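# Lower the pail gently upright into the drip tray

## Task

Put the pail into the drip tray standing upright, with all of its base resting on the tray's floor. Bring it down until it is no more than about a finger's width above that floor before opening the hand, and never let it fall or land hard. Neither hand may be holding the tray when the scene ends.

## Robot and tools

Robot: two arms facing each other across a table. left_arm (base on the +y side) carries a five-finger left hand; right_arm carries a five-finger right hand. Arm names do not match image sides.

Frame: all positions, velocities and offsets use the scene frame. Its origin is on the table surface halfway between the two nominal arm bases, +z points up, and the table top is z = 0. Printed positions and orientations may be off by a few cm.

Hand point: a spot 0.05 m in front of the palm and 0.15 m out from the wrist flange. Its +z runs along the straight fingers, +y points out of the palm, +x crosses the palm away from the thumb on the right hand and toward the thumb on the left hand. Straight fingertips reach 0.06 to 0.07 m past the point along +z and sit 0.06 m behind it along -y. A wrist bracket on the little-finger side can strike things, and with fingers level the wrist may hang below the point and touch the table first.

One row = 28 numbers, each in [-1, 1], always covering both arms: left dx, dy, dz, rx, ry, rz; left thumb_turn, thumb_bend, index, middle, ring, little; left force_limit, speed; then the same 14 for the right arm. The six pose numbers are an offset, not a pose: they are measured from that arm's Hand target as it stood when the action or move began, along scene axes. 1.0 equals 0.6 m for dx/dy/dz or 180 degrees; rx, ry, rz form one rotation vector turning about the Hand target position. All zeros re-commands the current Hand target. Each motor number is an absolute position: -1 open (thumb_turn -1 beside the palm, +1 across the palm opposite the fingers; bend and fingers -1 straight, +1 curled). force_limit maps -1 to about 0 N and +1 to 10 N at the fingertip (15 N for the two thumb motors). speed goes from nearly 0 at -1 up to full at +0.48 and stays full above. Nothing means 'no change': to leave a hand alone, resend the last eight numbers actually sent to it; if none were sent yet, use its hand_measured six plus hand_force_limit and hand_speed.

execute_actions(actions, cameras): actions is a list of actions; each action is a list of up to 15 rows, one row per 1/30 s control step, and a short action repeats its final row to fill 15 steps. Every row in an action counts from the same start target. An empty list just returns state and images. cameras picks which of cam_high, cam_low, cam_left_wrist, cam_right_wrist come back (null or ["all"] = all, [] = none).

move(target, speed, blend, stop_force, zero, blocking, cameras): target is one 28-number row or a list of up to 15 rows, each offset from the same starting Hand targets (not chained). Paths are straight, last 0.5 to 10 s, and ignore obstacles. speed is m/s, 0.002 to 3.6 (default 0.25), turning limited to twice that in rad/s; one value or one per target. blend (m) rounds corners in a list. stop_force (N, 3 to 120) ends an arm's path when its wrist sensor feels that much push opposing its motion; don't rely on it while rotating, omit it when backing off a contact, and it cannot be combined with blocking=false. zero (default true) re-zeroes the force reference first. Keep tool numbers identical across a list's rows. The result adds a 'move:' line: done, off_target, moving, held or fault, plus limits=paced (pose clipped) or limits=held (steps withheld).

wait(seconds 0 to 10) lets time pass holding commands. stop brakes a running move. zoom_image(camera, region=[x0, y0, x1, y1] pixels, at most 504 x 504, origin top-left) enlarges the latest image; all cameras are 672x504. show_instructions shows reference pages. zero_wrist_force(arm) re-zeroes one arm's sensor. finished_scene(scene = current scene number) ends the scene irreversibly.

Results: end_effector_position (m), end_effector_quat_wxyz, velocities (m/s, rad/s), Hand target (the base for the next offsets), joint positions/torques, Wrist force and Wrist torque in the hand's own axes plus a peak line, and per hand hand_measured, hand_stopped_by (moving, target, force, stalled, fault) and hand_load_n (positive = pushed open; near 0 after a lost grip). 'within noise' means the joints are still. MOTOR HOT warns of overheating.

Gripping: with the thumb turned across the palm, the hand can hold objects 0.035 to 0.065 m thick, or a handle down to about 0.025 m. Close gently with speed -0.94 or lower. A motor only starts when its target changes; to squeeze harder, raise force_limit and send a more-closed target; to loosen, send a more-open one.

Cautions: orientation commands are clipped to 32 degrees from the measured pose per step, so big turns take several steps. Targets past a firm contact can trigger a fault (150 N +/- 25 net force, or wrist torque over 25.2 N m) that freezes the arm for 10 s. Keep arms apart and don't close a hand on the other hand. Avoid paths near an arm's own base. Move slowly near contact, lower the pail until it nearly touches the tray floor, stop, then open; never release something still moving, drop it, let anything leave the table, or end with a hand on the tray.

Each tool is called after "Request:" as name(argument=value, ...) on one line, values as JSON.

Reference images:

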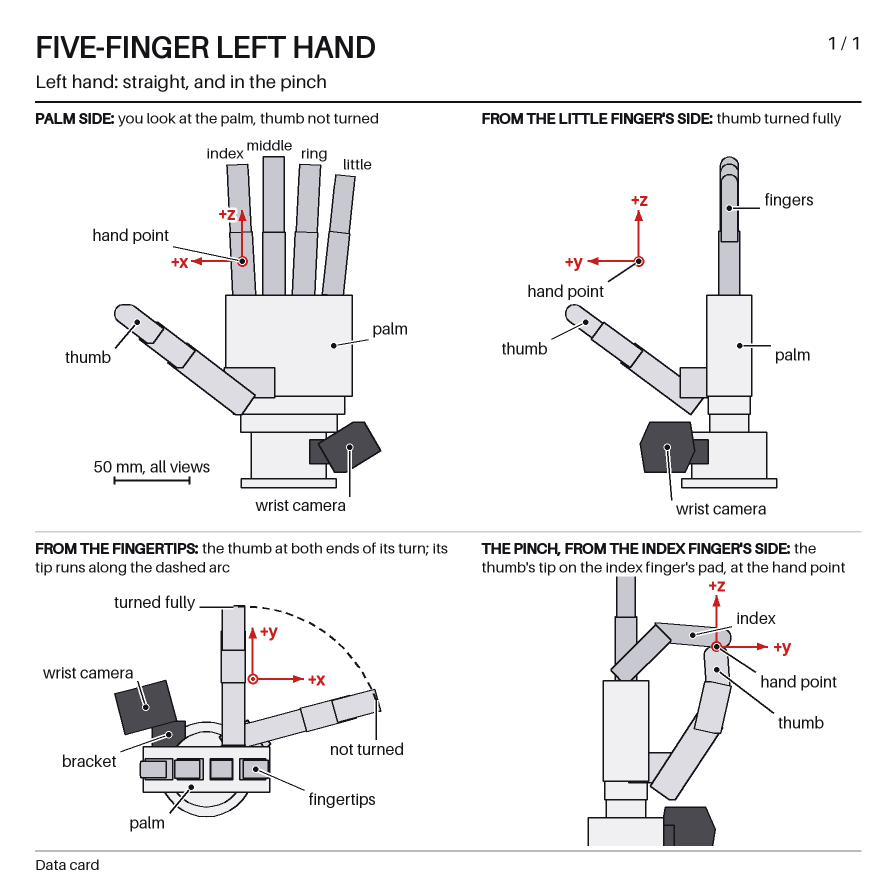

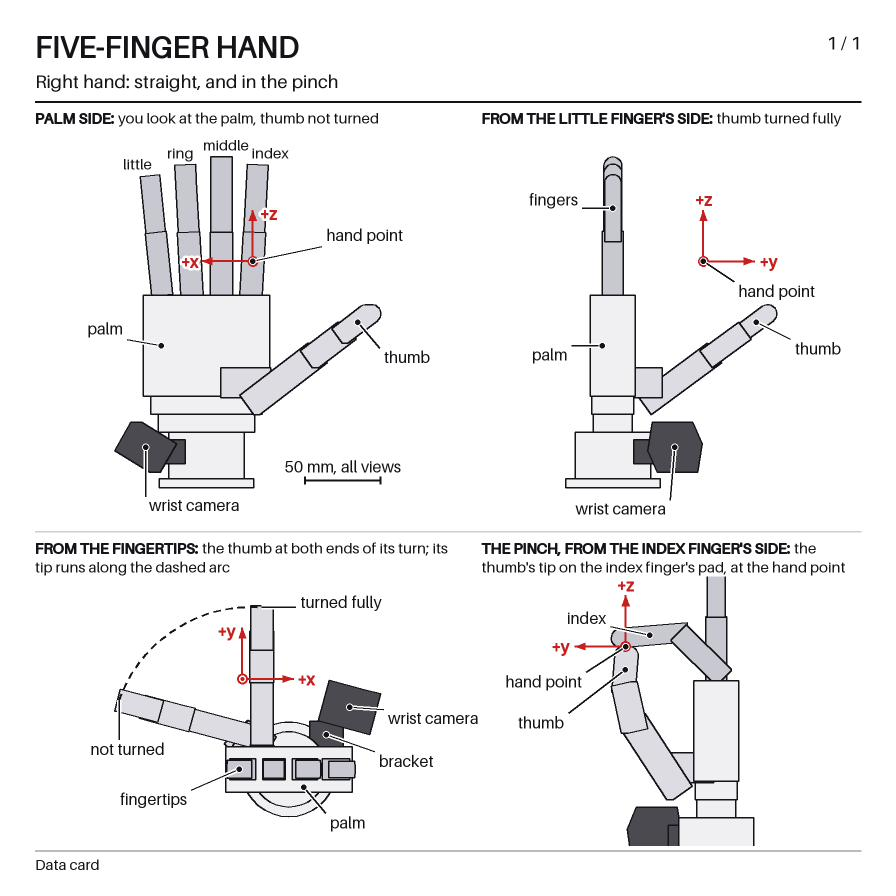

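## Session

Request:
execute_actions(actions=[])

Request:
zoom_image(camera="cam_high", region=[150, 100, 530, 385])

Scene clock: 0.00 s.
left_arm: end_effector_position=(+0.1910, +0.1910, +0.2095) hand_measured=(-1.000, -1.000, -1.000, -1.000, -1.000, -1.000) hand_load_n=(+0.0, +0.0, -0.5, +0.0, +0.0, +0.0) hand_stopped_by=(target, target, target, target, target, target) hand_force_limit=0.00 hand_speed=-0.80 end_effector_quat_wxyz=(-0.129, +0.597, +0.421, -0.671) | right_arm: end_effector_position=(+0.2887, +0.0312, +0.2381) hand_measured=(-1.000, -1.000, -1.000, -1.000, -1.000, -1.000) hand_load_n=(+0.0, +0.0, +0.0, +0.0, +0.0, +0.0) hand_stopped_by=(target, target, target, target, target, target) hand_force_limit=0.00 hand_speed=-0.80 end_effector_quat_wxyz=(+0.219, +0.419, +0.868, +0.155)
Joint positions: left_arm=[4.556 -2.167 -1.941 1.049 -0.963 0.72] | right_arm=[-0.431 -1.008 1.189 1.044 1.998 0.351]
Joint velocities: within noise
Joint torques (N m): no reading
Wrist force (N): no reading
Wrist torque (N m): no reading
Wrist force, peak (N): no reading
Hand target: left_arm +0.1910, +0.1910, +0.2095; -0.129, +0.597, +0.421, -0.671 | right_arm +0.2887, +0.0312, +0.2381; +0.219, +0.419, +0.868, +0.155

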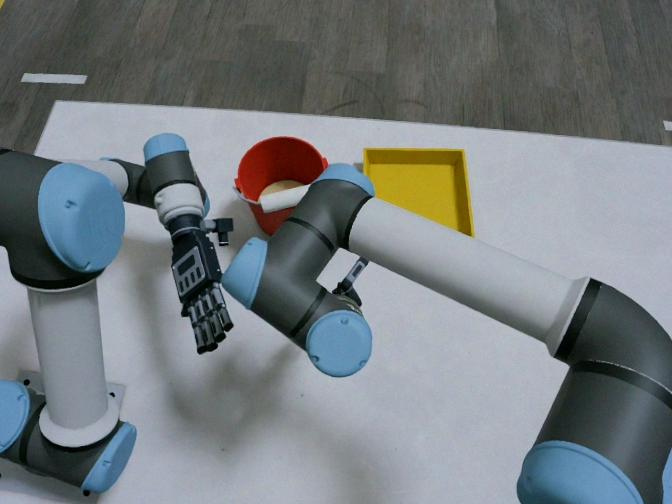

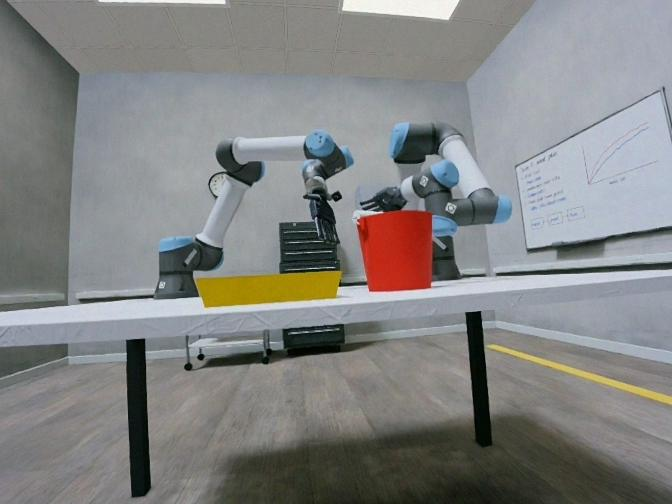

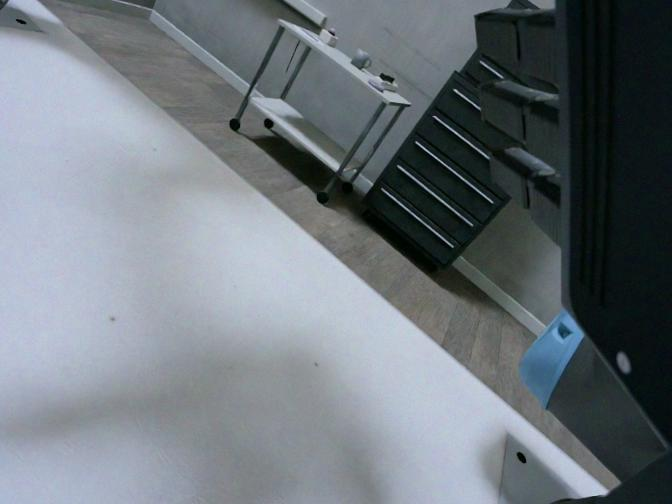

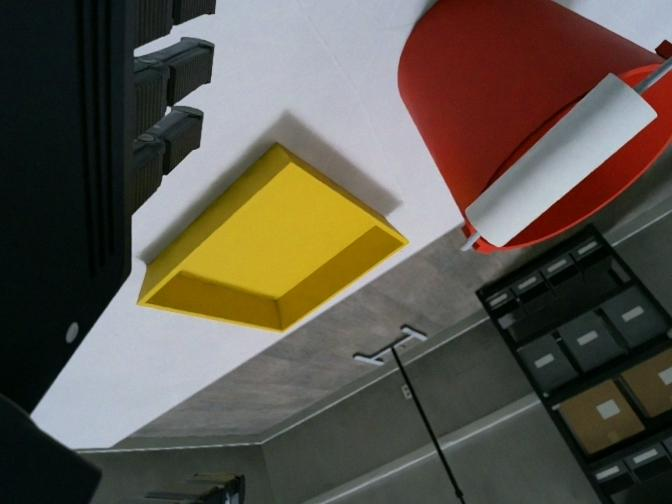

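Scaled by 1.326 from the camera's 672x504 image, which has a finer 960x720 frame.

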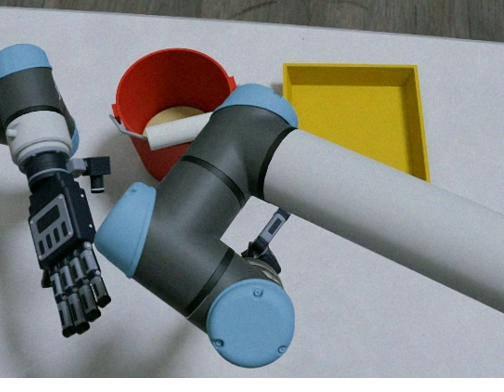

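Request:
move(target=[[0,0,0,0,0,0, 1,-1,-1,-1,-1,-1,-0.2,0.3, 0.4972,-0.3982,-0.0635,-0.1093,0.1427,0.3023, -1,-1,-1,-1,-1,-1,0,-0.8],[0.3555,-0.0695,0.1908,0.3632,-0.4486,0.23, 1,-1,-1,-1,-1,-1,-0.2,0.3, 0.4972,-0.3982,-0.2385,-0.1093,0.1427,0.3023, -1,-1,-1,-1,-1,-1,0,-0.8]], speed=[0.5,0.5])

Request:
zoom_image(camera="cam_high", region=[215, 125, 345, 255])

Scene clock: 15.93 s.
left_arm: end_effector_position=(+0.4043, +0.1493, +0.3240) hand_measured=(+1.000, -1.000, -1.000, -1.000, -1.000, -1.000) hand_load_n=(+0.0, +0.0, +0.0, +0.5, +0.0, +0.0) hand_stopped_by=(target, target, target, target, target, target) hand_force_limit=-0.20 hand_speed=0.30 end_effector_quat_wxyz=(+0.096, +0.544, +0.821, +0.146) | right_arm: end_effector_position=(+0.5870, -0.2077, +0.0950) hand_measured=(-1.000, -1.000, -1.000, -1.000, -1.000, -1.000) hand_load_n=(+0.0, +0.0, +0.0, -0.5, +0.0, +0.0) hand_stopped_by=(target, target, target, target, target, target) hand_force_limit=0.00 hand_speed=-0.80 end_effector_quat_wxyz=(+0.000, -0.038, +0.999, +0.000)
Joint positions: left_arm=[3.994 -2.17 -0.87 1.619 -1.889 -1.121] | right_arm=[-1.326 -0.682 0.901 1.352 1.571 -1.443]
Joint velocities: within noise
Joint torques (N m): left_arm=[-15.02 28.26 28.41 -4.49 -1.59 -2.82] | right_arm=[-4.19 -35.56 -10.61 -0.28 -1.02 -1.33]
Wrist force (N): left_arm=[0.8 0.3 -0.8] | right_arm=[-0.6 -0.1 -0.2]
Wrist torque (N m): left_arm=[-0.12 0.01 0.02] | right_arm=[0.04 0.03 0.00]
Wrist force, peak (N): left_arm=[1.2 -0.3 -0.7] | right_arm=[-1.6 -1.3 0.0]
Hand target: left_arm +0.4043, +0.1493, +0.3240; +0.096, +0.544, +0.821, +0.146 | right_arm +0.5870, -0.2077, +0.0950; +0.000, -0.038, +0.999, +0.000
Off the commanded pose: left_arm 0.000 m, 0 deg | right_arm 0.000 m, 0 deg.
move: done

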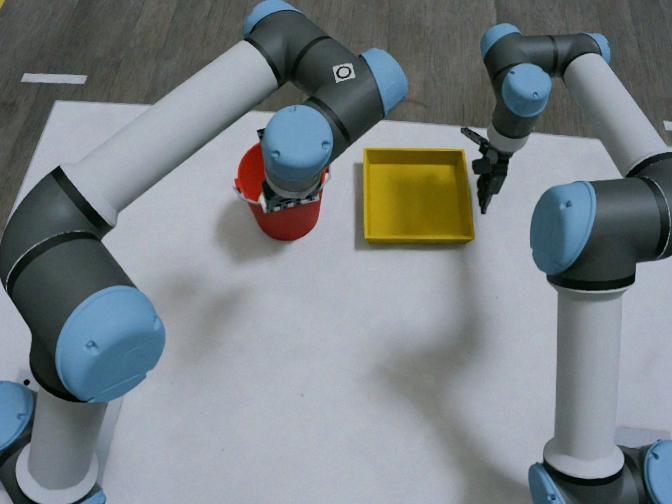

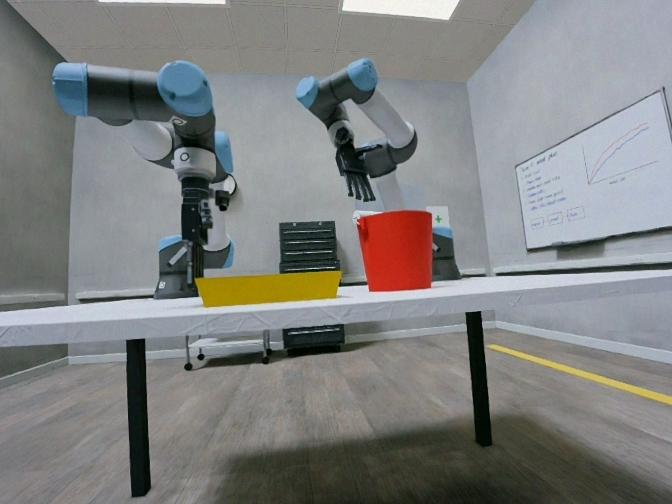

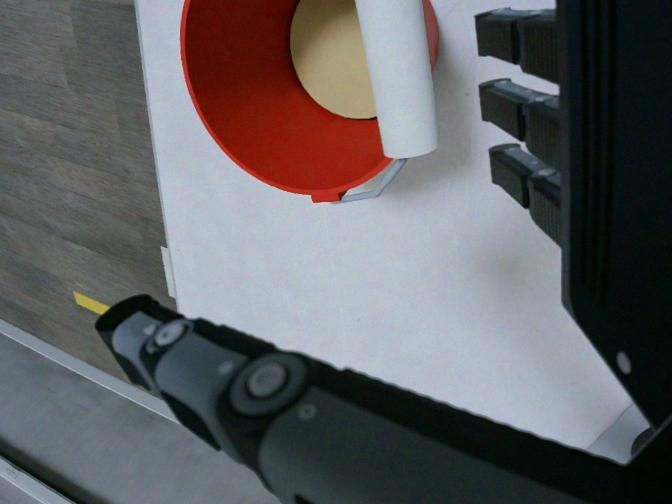

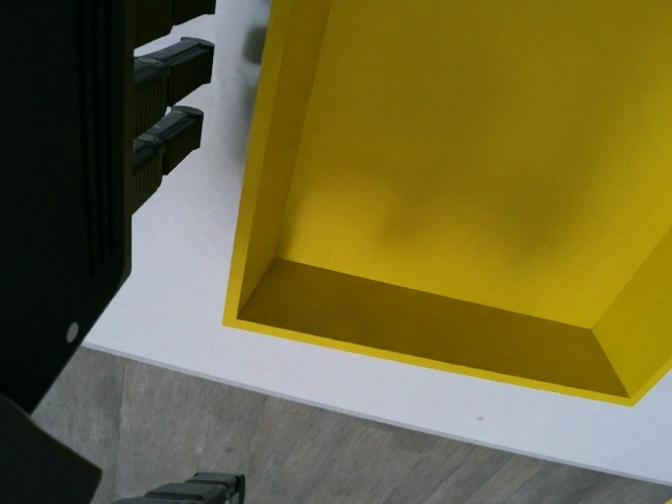

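Scaled by 3.877 from the camera's 672x504 image, which has a finer 960x720 frame.

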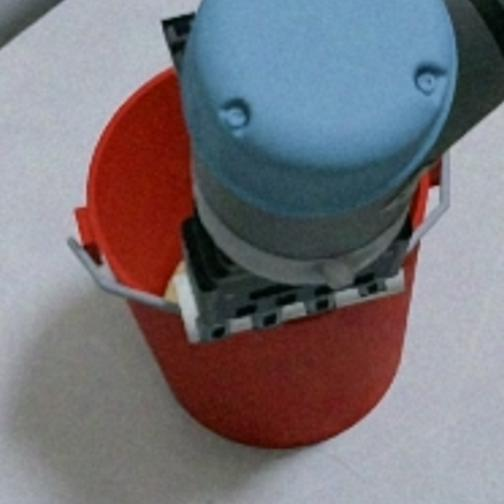

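Request:
move(target=[0.0173,0.0073,-0.1588,0,0,-0.0222, 1,-1,-1,-1,-1,-1,-0.2,0.3, -0.0131,0.1745,0,0,0,0, -1,-1,-1,-1,-1,-1,0,-0.8], speed=0.1, stop_force=8)

Request:
move(target=[0,0,0,0,0,0, 1,-1,-0.7,-0.85,-0.85,-0.7,-0.6,-0.6, 0,0,0,0,0,0, -1,-1,-1,-1,-1,-1,0,-0.8], speed=0.1)

Request:
zoom_image(camera="cam_low", region=[330, 120, 480, 310])

Scene clock: 29.17 s.
left_arm: end_effector_position=(+0.4147, +0.1536, +0.2287) hand_measured=(+1.000, -1.000, -1.000, -1.000, -1.000, -1.000) hand_load_n=(+0.0, +0.0, +0.0, +0.0, +0.0, +0.0) hand_stopped_by=(target, target, target, target, target, target) hand_force_limit=-0.20 hand_speed=0.30 end_effector_quat_wxyz=(+0.101, +0.573, +0.801, +0.142) | right_arm: end_effector_position=(+0.5792, -0.1030, +0.0950) hand_measured=(-1.000, -1.000, -1.000, -1.000, -1.000, -1.000) hand_load_n=(+0.0, +0.0, +0.0, +0.0, +0.0, +0.0) hand_stopped_by=(target, target, target, target, target, target) hand_force_limit=0.00 hand_speed=-0.80 end_effector_quat_wxyz=(+0.000, -0.038, +0.999, +0.000)
Joint positions: left_arm=[4.018 -2.151 -1.136 1.896 -1.874 -1.024] | right_arm=[-1.165 -0.535 0.621 1.485 1.571 -1.281]
Joint velocities: within noise
Joint torques (N m): left_arm=[13.57 24.61 9.79 0.03 0.73 2.8] | right_arm=[8.55 -39.23 -23.28 4.29 1.3 2.23]
Wrist force (N): left_arm=[0.7 0.0 -0.7] | right_arm=[-0.3 -1.2 0.1]
Wrist torque (N m): left_arm=[-0.16 0.02 0.03] | right_arm=[-0.15 -0.04 -0.03]
Wrist force, peak (N): left_arm=[0.9 0.4 -1.4] | right_arm=[-0.3 -1.3 -1.1]
Hand target: left_arm +0.4147, +0.1536, +0.2287; +0.101, +0.573, +0.801, +0.142 | right_arm +0.5792, -0.1030, +0.0950; +0.000, -0.038, +0.999, +0.000
Off the commanded pose: left_arm 0.000 m, 0 deg | right_arm 0.000 m, 0 deg.
move: done

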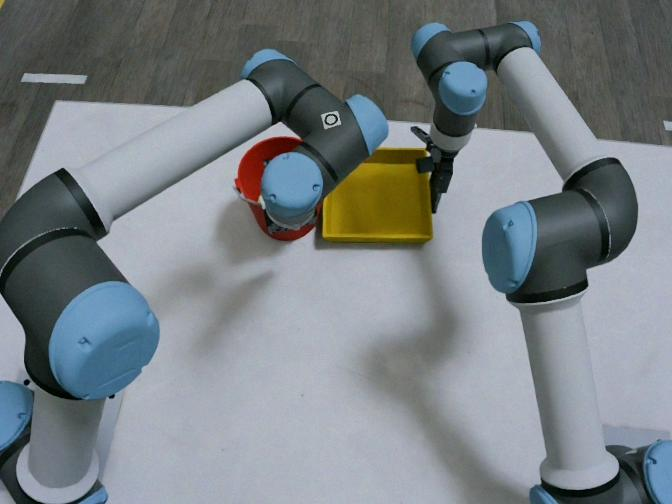

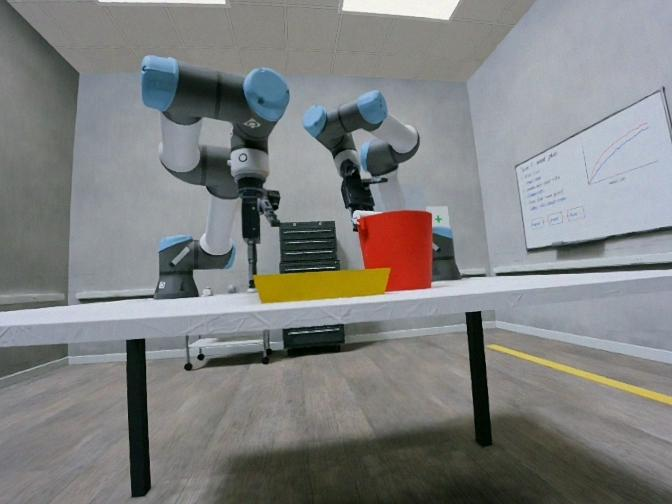

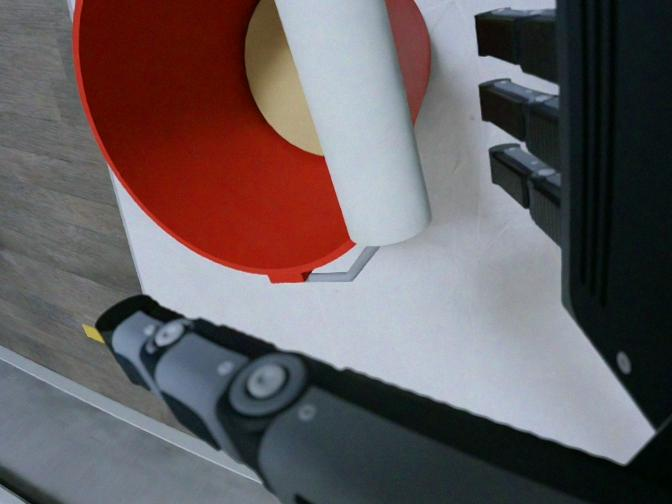

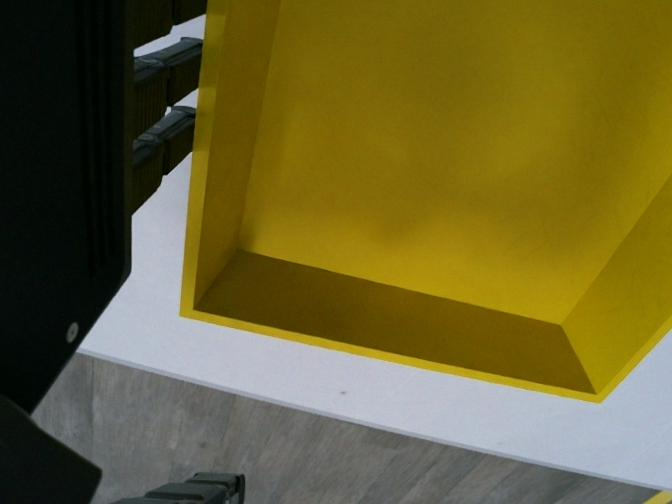

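Scene clock: 29.73 s.
left_arm: end_effector_position=(+0.4147, +0.1536, +0.2287) hand_measured=(+1.000, -1.000, -0.700, -0.850, -0.850, -0.700) hand_load_n=(+0.0, -0.5, +0.0, +0.0, +0.0, +0.0) hand_stopped_by=(target, target, target, target, target, target) hand_force_limit=-0.60 hand_speed=-0.60 end_effector_quat_wxyz=(+0.101, +0.573, +0.801, +0.142) | right_arm: end_effector_position=(+0.5792, -0.1030, +0.0950) hand_measured=(-1.000, -1.000, -1.000, -1.000, -1.000, -1.000) hand_load_n=(+0.0, +0.0, +0.0, +0.0, +0.0, +0.0) hand_stopped_by=(target, target, target, target, target, target) hand_force_limit=0.00 hand_speed=-0.80 end_effector_quat_wxyz=(+0.000, -0.038, +0.999, +0.000)
Joint positions: left_arm=[4.018 -2.151 -1.136 1.896 -1.874 -1.024] | right_arm=[-1.165 -0.535 0.621 1.485 1.571 -1.281]
Joint velocities: within noise
Joint torques (N m): left_arm=[13.56 26.42 11.65 -0.82 0.26 2.76] | right_arm=[7.41 -40.73 -23.43 4.56 1.35 2.36]
Wrist force (N): left_arm=[0.9 0.3 -0.8] | right_arm=[-0.3 -1.3 0.0]
Wrist torque (N m): left_arm=[-0.11 -0.01 0.03] | right_arm=[-0.15 -0.04 -0.02]
Wrist force, peak (N): left_arm=[1.1 0.3 -0.9] | right_arm=[-0.4 -1.5 0.0]
Hand target: left_arm +0.4147, +0.1536, +0.2287; +0.101, +0.573, +0.801, +0.142 | right_arm +0.5792, -0.1030, +0.0950; +0.000, -0.038, +0.999, +0.000
Off the commanded pose: left_arm 0.000 m, 0 deg | right_arm 0.000 m, 0 deg.
move: done

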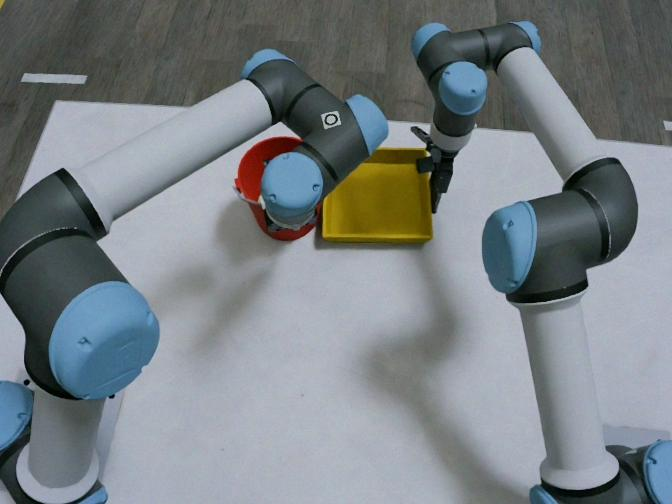

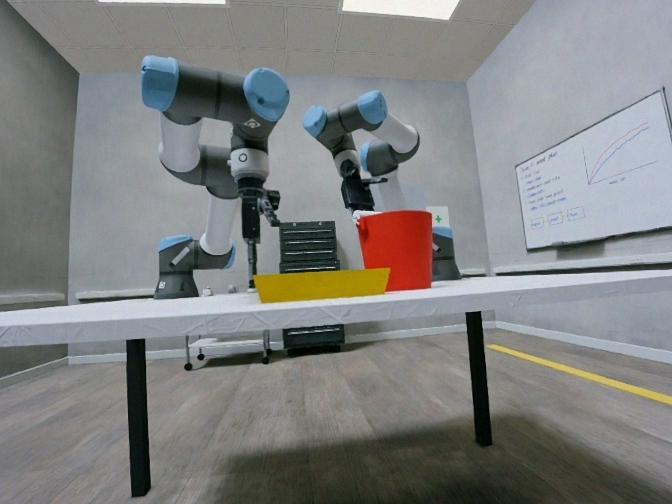

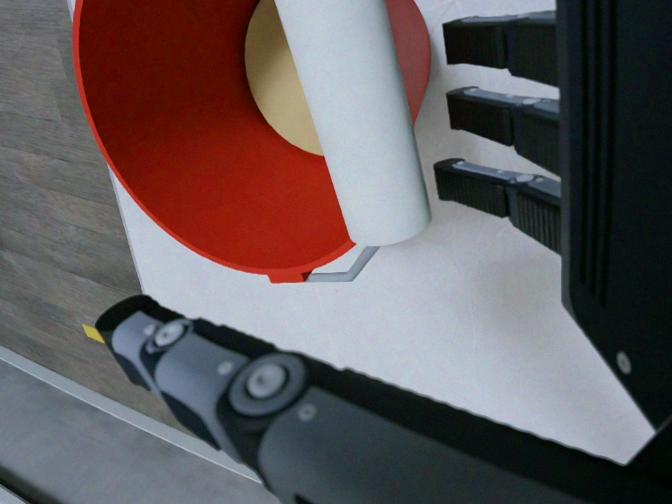

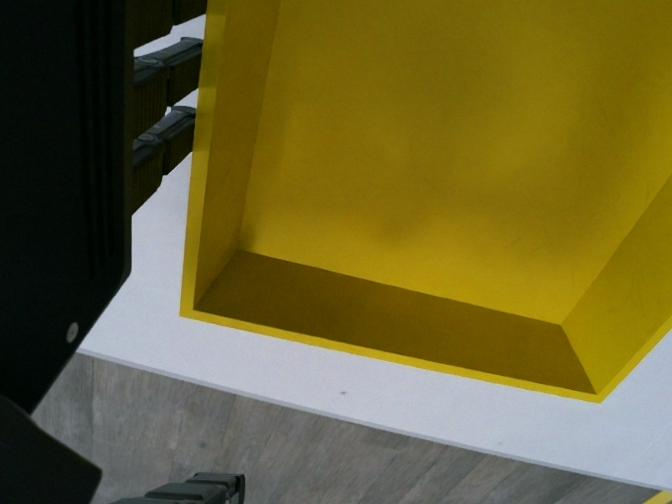

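Scaled by 2.653 from the camera's 672x504 image, which has a finer 960x720 frame.

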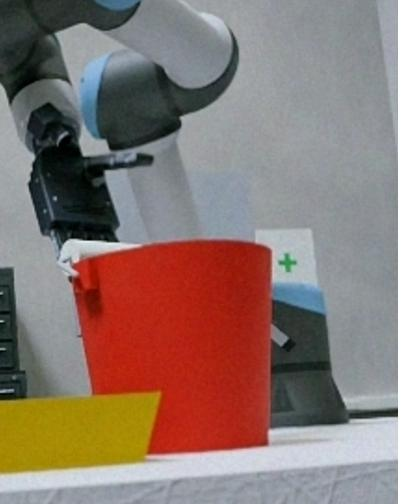

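Request:
move(target=[[0.0188,0.0065,0.0093,0,0,0, 1,-1,-0.7,-0.85,-0.85,-0.7,-0.6,-0.6, 0,0,0,0,0,0, -1,-1,-1,-1,-1,-1,0,-0.8],[0.0372,0.0128,0.0178,0,0,0, 1,-1,-0.7,-0.85,-0.85,-0.7,-0.6,-0.6, 0,0,0,0,0,0, -1,-1,-1,-1,-1,-1,0,-0.8],[0.0775,0.0267,0.0235,0,0,0, 1,-1,-0.7,-0.85,-0.85,-0.7,-0.6,-0.6, 0,0,0,0,0,0, -1,-1,-1,-1,-1,-1,0,-0.8]], speed=0.03, stop_force=4)

Request:
zoom_image(camera="cam_low", region=[330, 120, 480, 310])

Request:
zoom_image(camera="cam_high", region=[215, 105, 445, 255])

Scene clock: 34.73 s.
left_arm: end_effector_position=(+0.4612, +0.1697, +0.2428) hand_measured=(+1.000, -1.000, -0.700, -0.850, -0.850, -0.700) hand_load_n=(+0.0, +0.0, +0.0, +0.5, +0.0, +0.5) hand_stopped_by=(target, target, target, target, target, target) hand_force_limit=-0.60 hand_speed=-0.60 end_effector_quat_wxyz=(+0.101, +0.573, +0.801, +0.142) | right_arm: end_effector_position=(+0.5792, -0.1030, +0.0950) hand_measured=(-1.000, -1.000, -1.000, -1.000, -1.000, -1.000) hand_load_n=(+0.0, +0.0, +0.0, +0.0, +0.0, +0.0) hand_stopped_by=(target, target, target, target, target, target) hand_force_limit=0.00 hand_speed=-0.80 end_effector_quat_wxyz=(+0.000, -0.038, +0.999, +0.000)
Joint positions: left_arm=[4.097 -2.186 -1.038 1.856 -1.859 -0.943] | right_arm=[-1.165 -0.535 0.621 1.485 1.571 -1.281]
Joint velocities: within noise
Joint torques (N m): left_arm=[14.43 26.79 27.23 -3.9 0.56 2.72] | right_arm=[8.51 -40.3 -20.4 4.13 0.64 2.21]
Wrist force (N): left_arm=[0.9 -1.2 -1.4] | right_arm=[-0.2 -1.2 0.2]
Wrist torque (N m): left_arm=[-0.09 -0.02 0.10] | right_arm=[-0.13 -0.04 -0.02]
Wrist force, peak (N): left_arm=[1.1 -1.1 -3.4] | right_arm=[-0.5 -1.5 0.0]
Hand target: left_arm +0.4612, +0.1697, +0.2428; +0.101, +0.573, +0.801, +0.142 | right_arm +0.5792, -0.1030, +0.0950; +0.000, -0.038, +0.999, +0.000
Off the commanded pose: left_arm 0.000 m, 0 deg | right_arm 0.000 m, 0 deg.
move: done

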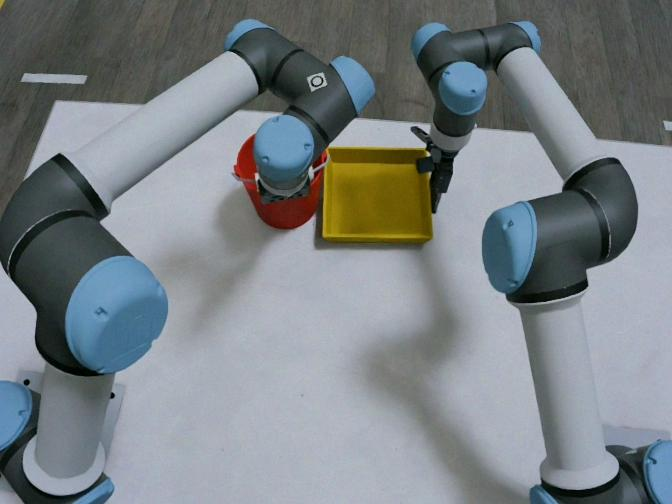

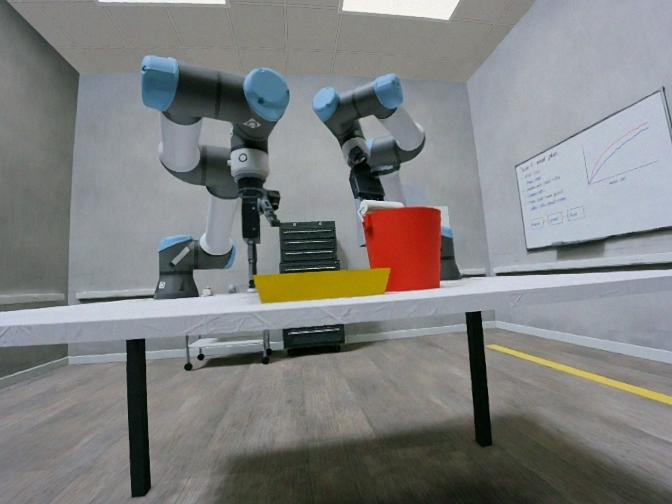

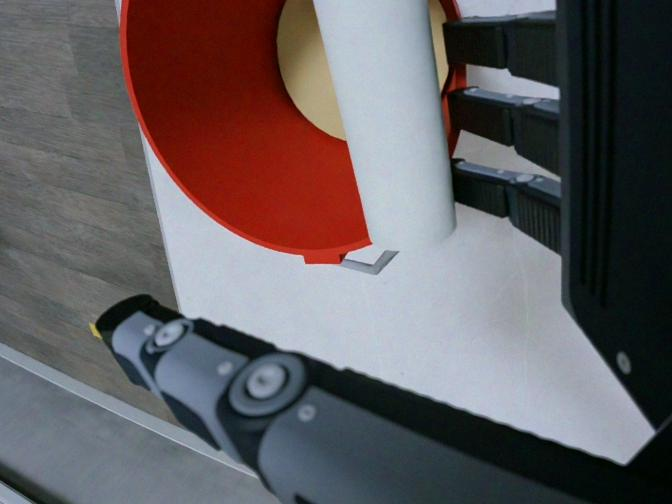

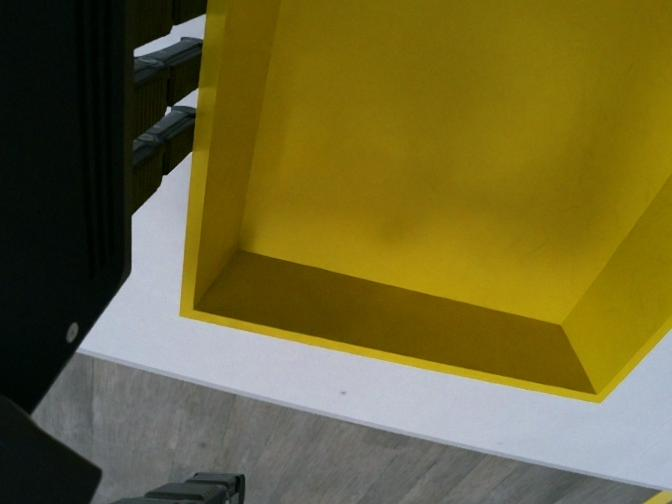

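Scaled by 2.653 from the camera's 672x504 image, which has a finer 960x720 frame.

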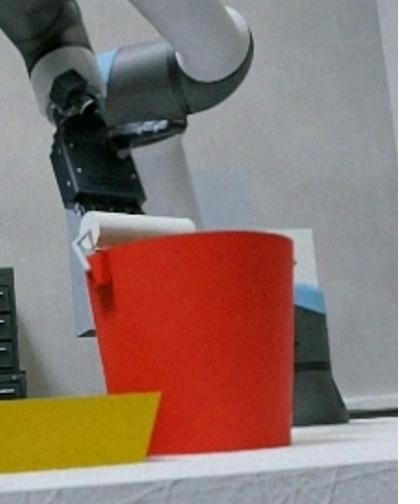

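Scaled by 2.191 from the camera's 672x504 image, which has a finer 960x720 frame.

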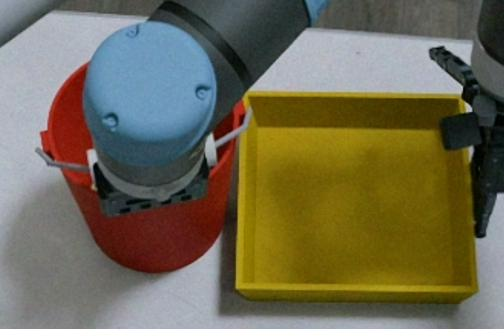

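Request:
move(target=[0.1128,0.0388,-0.0397,0,0,0, 1,-1,0.4,0.4,0.4,0.4,-0.4,-0.8, 0,0,0,0,0,0, -1,-1,-1,-1,-1,-1,0,-0.8], speed=0.033, stop_force=6)

Request:
zoom_image(camera="cam_low", region=[330, 120, 480, 310])

Request:
zoom_image(camera="cam_high", region=[215, 105, 445, 255])

Scene clock: 41.27 s.
left_arm: end_effector_position=(+0.5289, +0.1929, +0.2190) hand_measured=(+1.000, -1.000, +0.400, +0.400, +0.400, +0.400) hand_load_n=(+0.0, +0.0, +0.0, +0.0, +0.0, +0.0) hand_stopped_by=(target, target, target, target, target, target) hand_force_limit=-0.40 hand_speed=-0.80 end_effector_quat_wxyz=(+0.101, +0.573, +0.801, +0.142) | right_arm: end_effector_position=(+0.5792, -0.1030, +0.0950) hand_measured=(-1.000, -1.000, -1.000, -1.000, -1.000, -1.000) hand_load_n=(+0.0, +0.0, +0.0, +0.0, +0.0, +0.0) hand_stopped_by=(target, target, target, target, target, target) hand_force_limit=0.00 hand_speed=-0.80 end_effector_quat_wxyz=(+0.000, -0.038, +0.999, +0.000)
Joint positions: left_arm=[4.2 -2.272 -0.949 1.882 -1.837 -0.839] | right_arm=[-1.165 -0.535 0.621 1.485 1.571 -1.281]
Joint velocities: within noise
Joint torques (N m): left_arm=[14.06 30.55 26.07 -0.77 1.03 2.68] | right_arm=[7.59 -42.04 -17 3.89 -0.39 2.05]
Wrist force (N): left_arm=[1.0 0.1 -1.1] | right_arm=[-0.2 -1.3 0.1]
Wrist torque (N m): left_arm=[-0.11 -0.05 0.03] | right_arm=[-0.15 -0.04 -0.02]
Wrist force, peak (N): left_arm=[0.8 -1.1 -3.3] | right_arm=[-0.1 -1.5 0.3]
Hand target: left_arm +0.5289, +0.1929, +0.2190; +0.101, +0.573, +0.801, +0.142 | right_arm +0.5792, -0.1030, +0.0950; +0.000, -0.038, +0.999, +0.000
Off the commanded pose: left_arm 0.000 m, 0 deg | right_arm 0.000 m, 0 deg.
move: done

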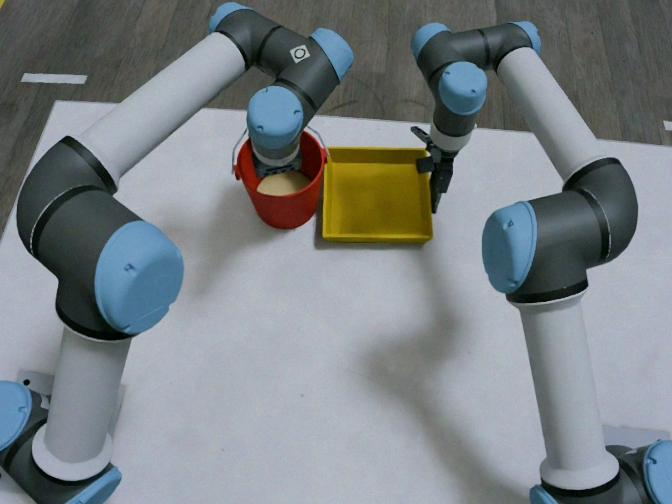

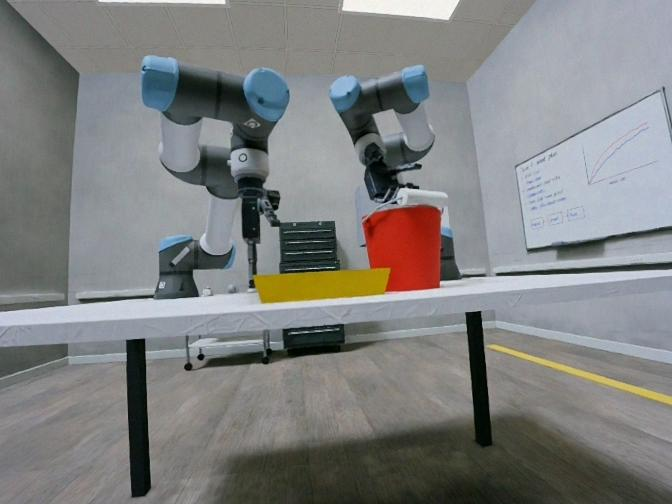

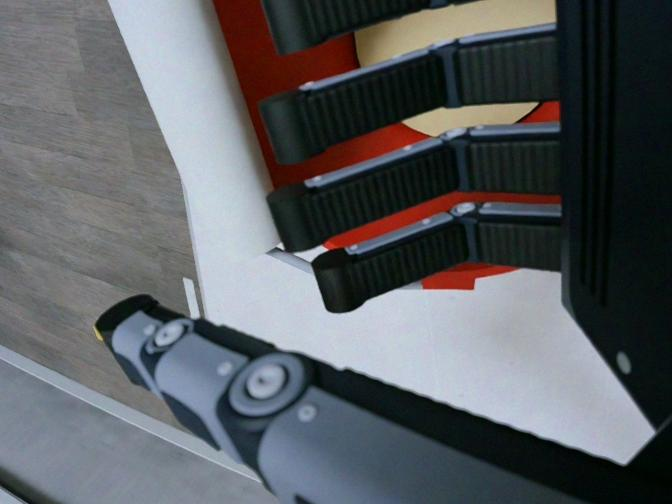

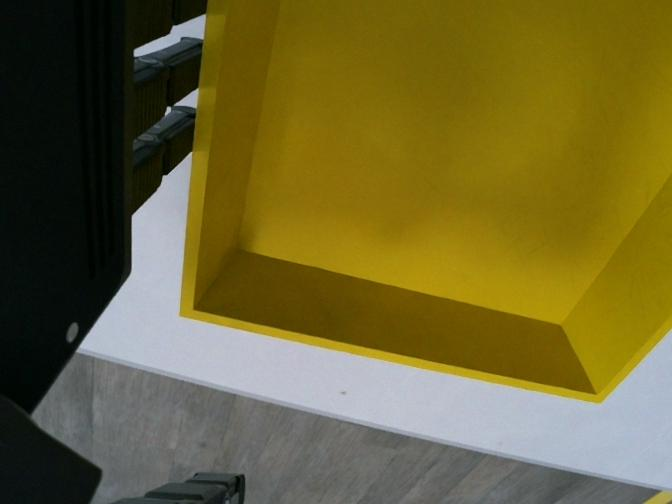

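Scaled by 2.653 from the camera's 672x504 image, which has a finer 960x720 frame.

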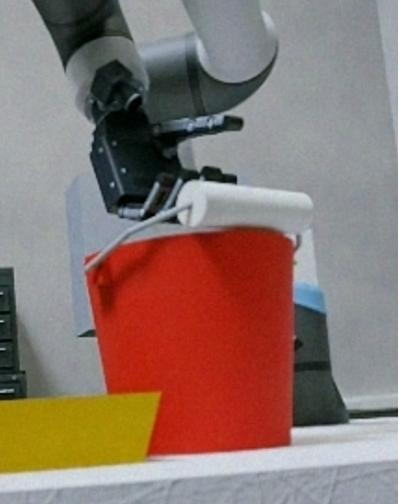

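Scaled by 2.191 from the camera's 672x504 image, which has a finer 960x720 frame.

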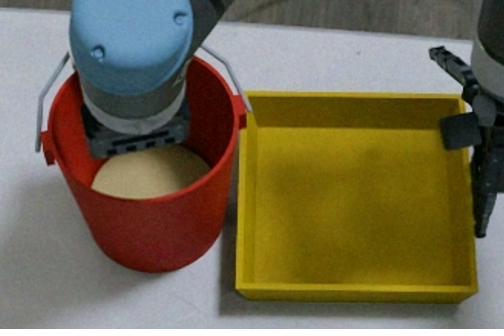

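Request:
zoom_image(camera="cam_left_wrist", region=[80, 0, 480, 360])

Request:
zoom_image(camera="cam_high", region=[215, 105, 345, 235])

Scaled by 1.260 from the camera's 672x504 image, which has a finer 960x720 frame.

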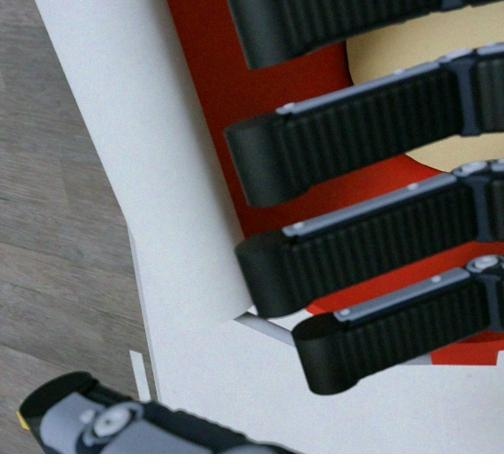

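Scaled by 3.877 from the camera's 672x504 image, which has a finer 960x720 frame.

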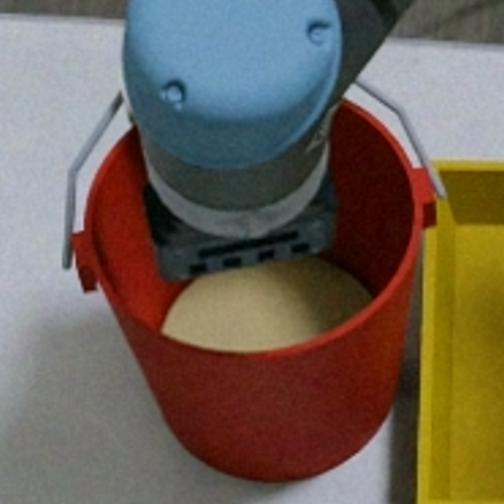

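Request:
move(target=[[0,0,0.185,0,0,0, 1,-1,-0.5,-0.5,-0.5,-0.5,-0.2,0.3, 0,0,0,0,0,0, -1,-1,-1,-1,-1,-1,0,-0.8],[0.1635,-0.0703,0.0983,0.508,0.1746,-0.8423, 1,-1,-0.5,-0.5,-0.5,-0.5,-0.2,0.3, 0,0,0,0,0,0, -1,-1,-1,-1,-1,-1,0,-0.8]], speed=[0.15,0.6])

Request:
zoom_image(camera="cam_high", region=[215, 85, 345, 235])

Scene clock: 61.53 s.
left_arm: end_effector_position=(+0.6270, +0.1508, +0.2779) hand_measured=(+1.000, -1.000, -0.500, -0.500, -0.500, -0.500) hand_load_n=(-0.5, +0.0, +0.0, +0.0, +0.0, +0.0) hand_stopped_by=(target, target, target, target, target, target) hand_force_limit=-0.20 hand_speed=0.30 end_effector_quat_wxyz=(-0.311, +0.753, -0.536, +0.222) | right_arm: end_effector_position=(+0.5792, -0.1030, +0.0950) hand_measured=(-1.000, -1.000, -1.000, -1.000, -1.000, -1.000) hand_load_n=(+0.0, +0.0, +0.0, +0.0, +0.0, +0.0) hand_stopped_by=(target, target, target, target, target, target) hand_force_limit=0.00 hand_speed=-0.80 end_effector_quat_wxyz=(+0.000, -0.038, +0.999, +0.000)
Joint positions: left_arm=[4.296 -2.471 -0.335 1.855 -2.088 2.533] | right_arm=[-1.165 -0.535 0.621 1.485 1.571 -1.281]
Joint velocities: within noise
Joint torques (N m): left_arm=[12.75 34.77 24.78 -3.24 0.71 2.9] | right_arm=[5.88 -42.65 -13.92 3.43 -1.03 1.87]
Wrist force (N): left_arm=[1.0 -0.8 -0.6] | right_arm=[-0.3 -1.3 0.2]
Wrist torque (N m): left_arm=[-0.20 -0.05 -0.08] | right_arm=[-0.15 -0.04 -0.03]
Wrist force, peak (N): left_arm=[1.1 0.3 -2.0] | right_arm=[-0.3 -1.6 0.1]
Hand target: left_arm +0.6270, +0.1508, +0.2779; -0.311, +0.753, -0.536, +0.222 | right_arm +0.5792, -0.1030, +0.0950; +0.000, -0.038, +0.999, +0.000
Off the commanded pose: left_arm 0.000 m, 0 deg | right_arm 0.000 m, 0 deg.
move: done

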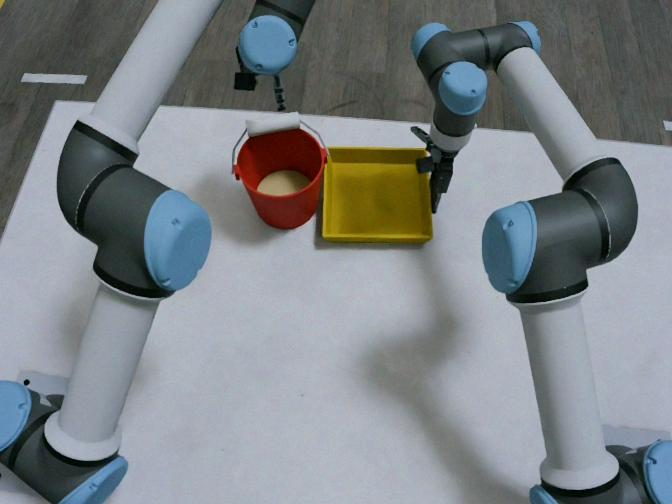

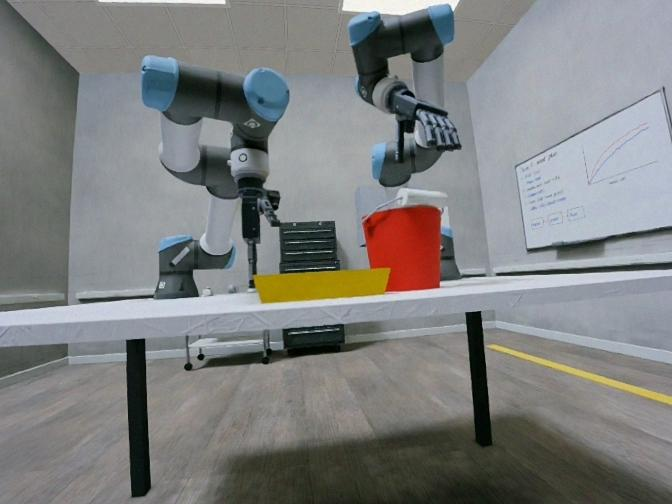

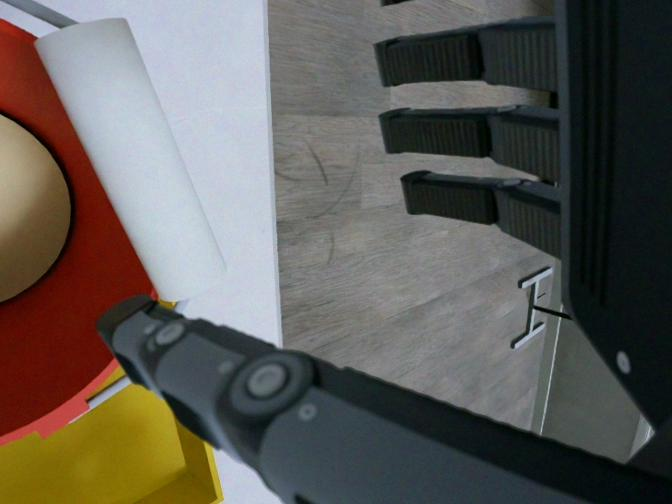

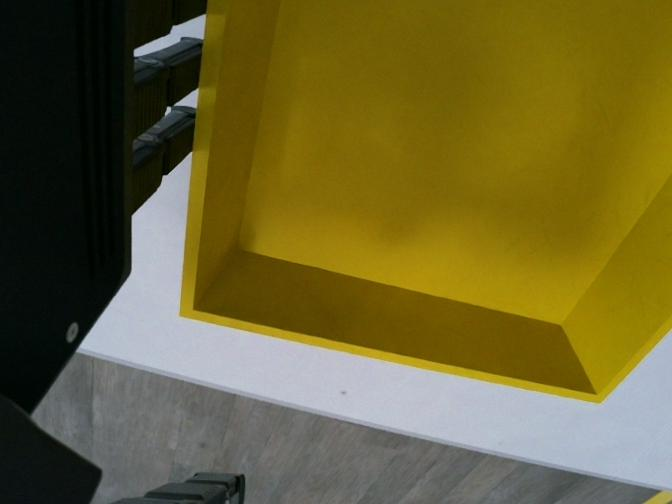

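Scaled by 3.360 from the camera's 672x504 image, which has a finer 960x720 frame.

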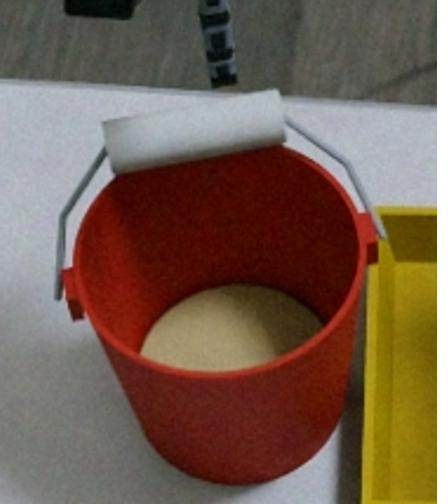

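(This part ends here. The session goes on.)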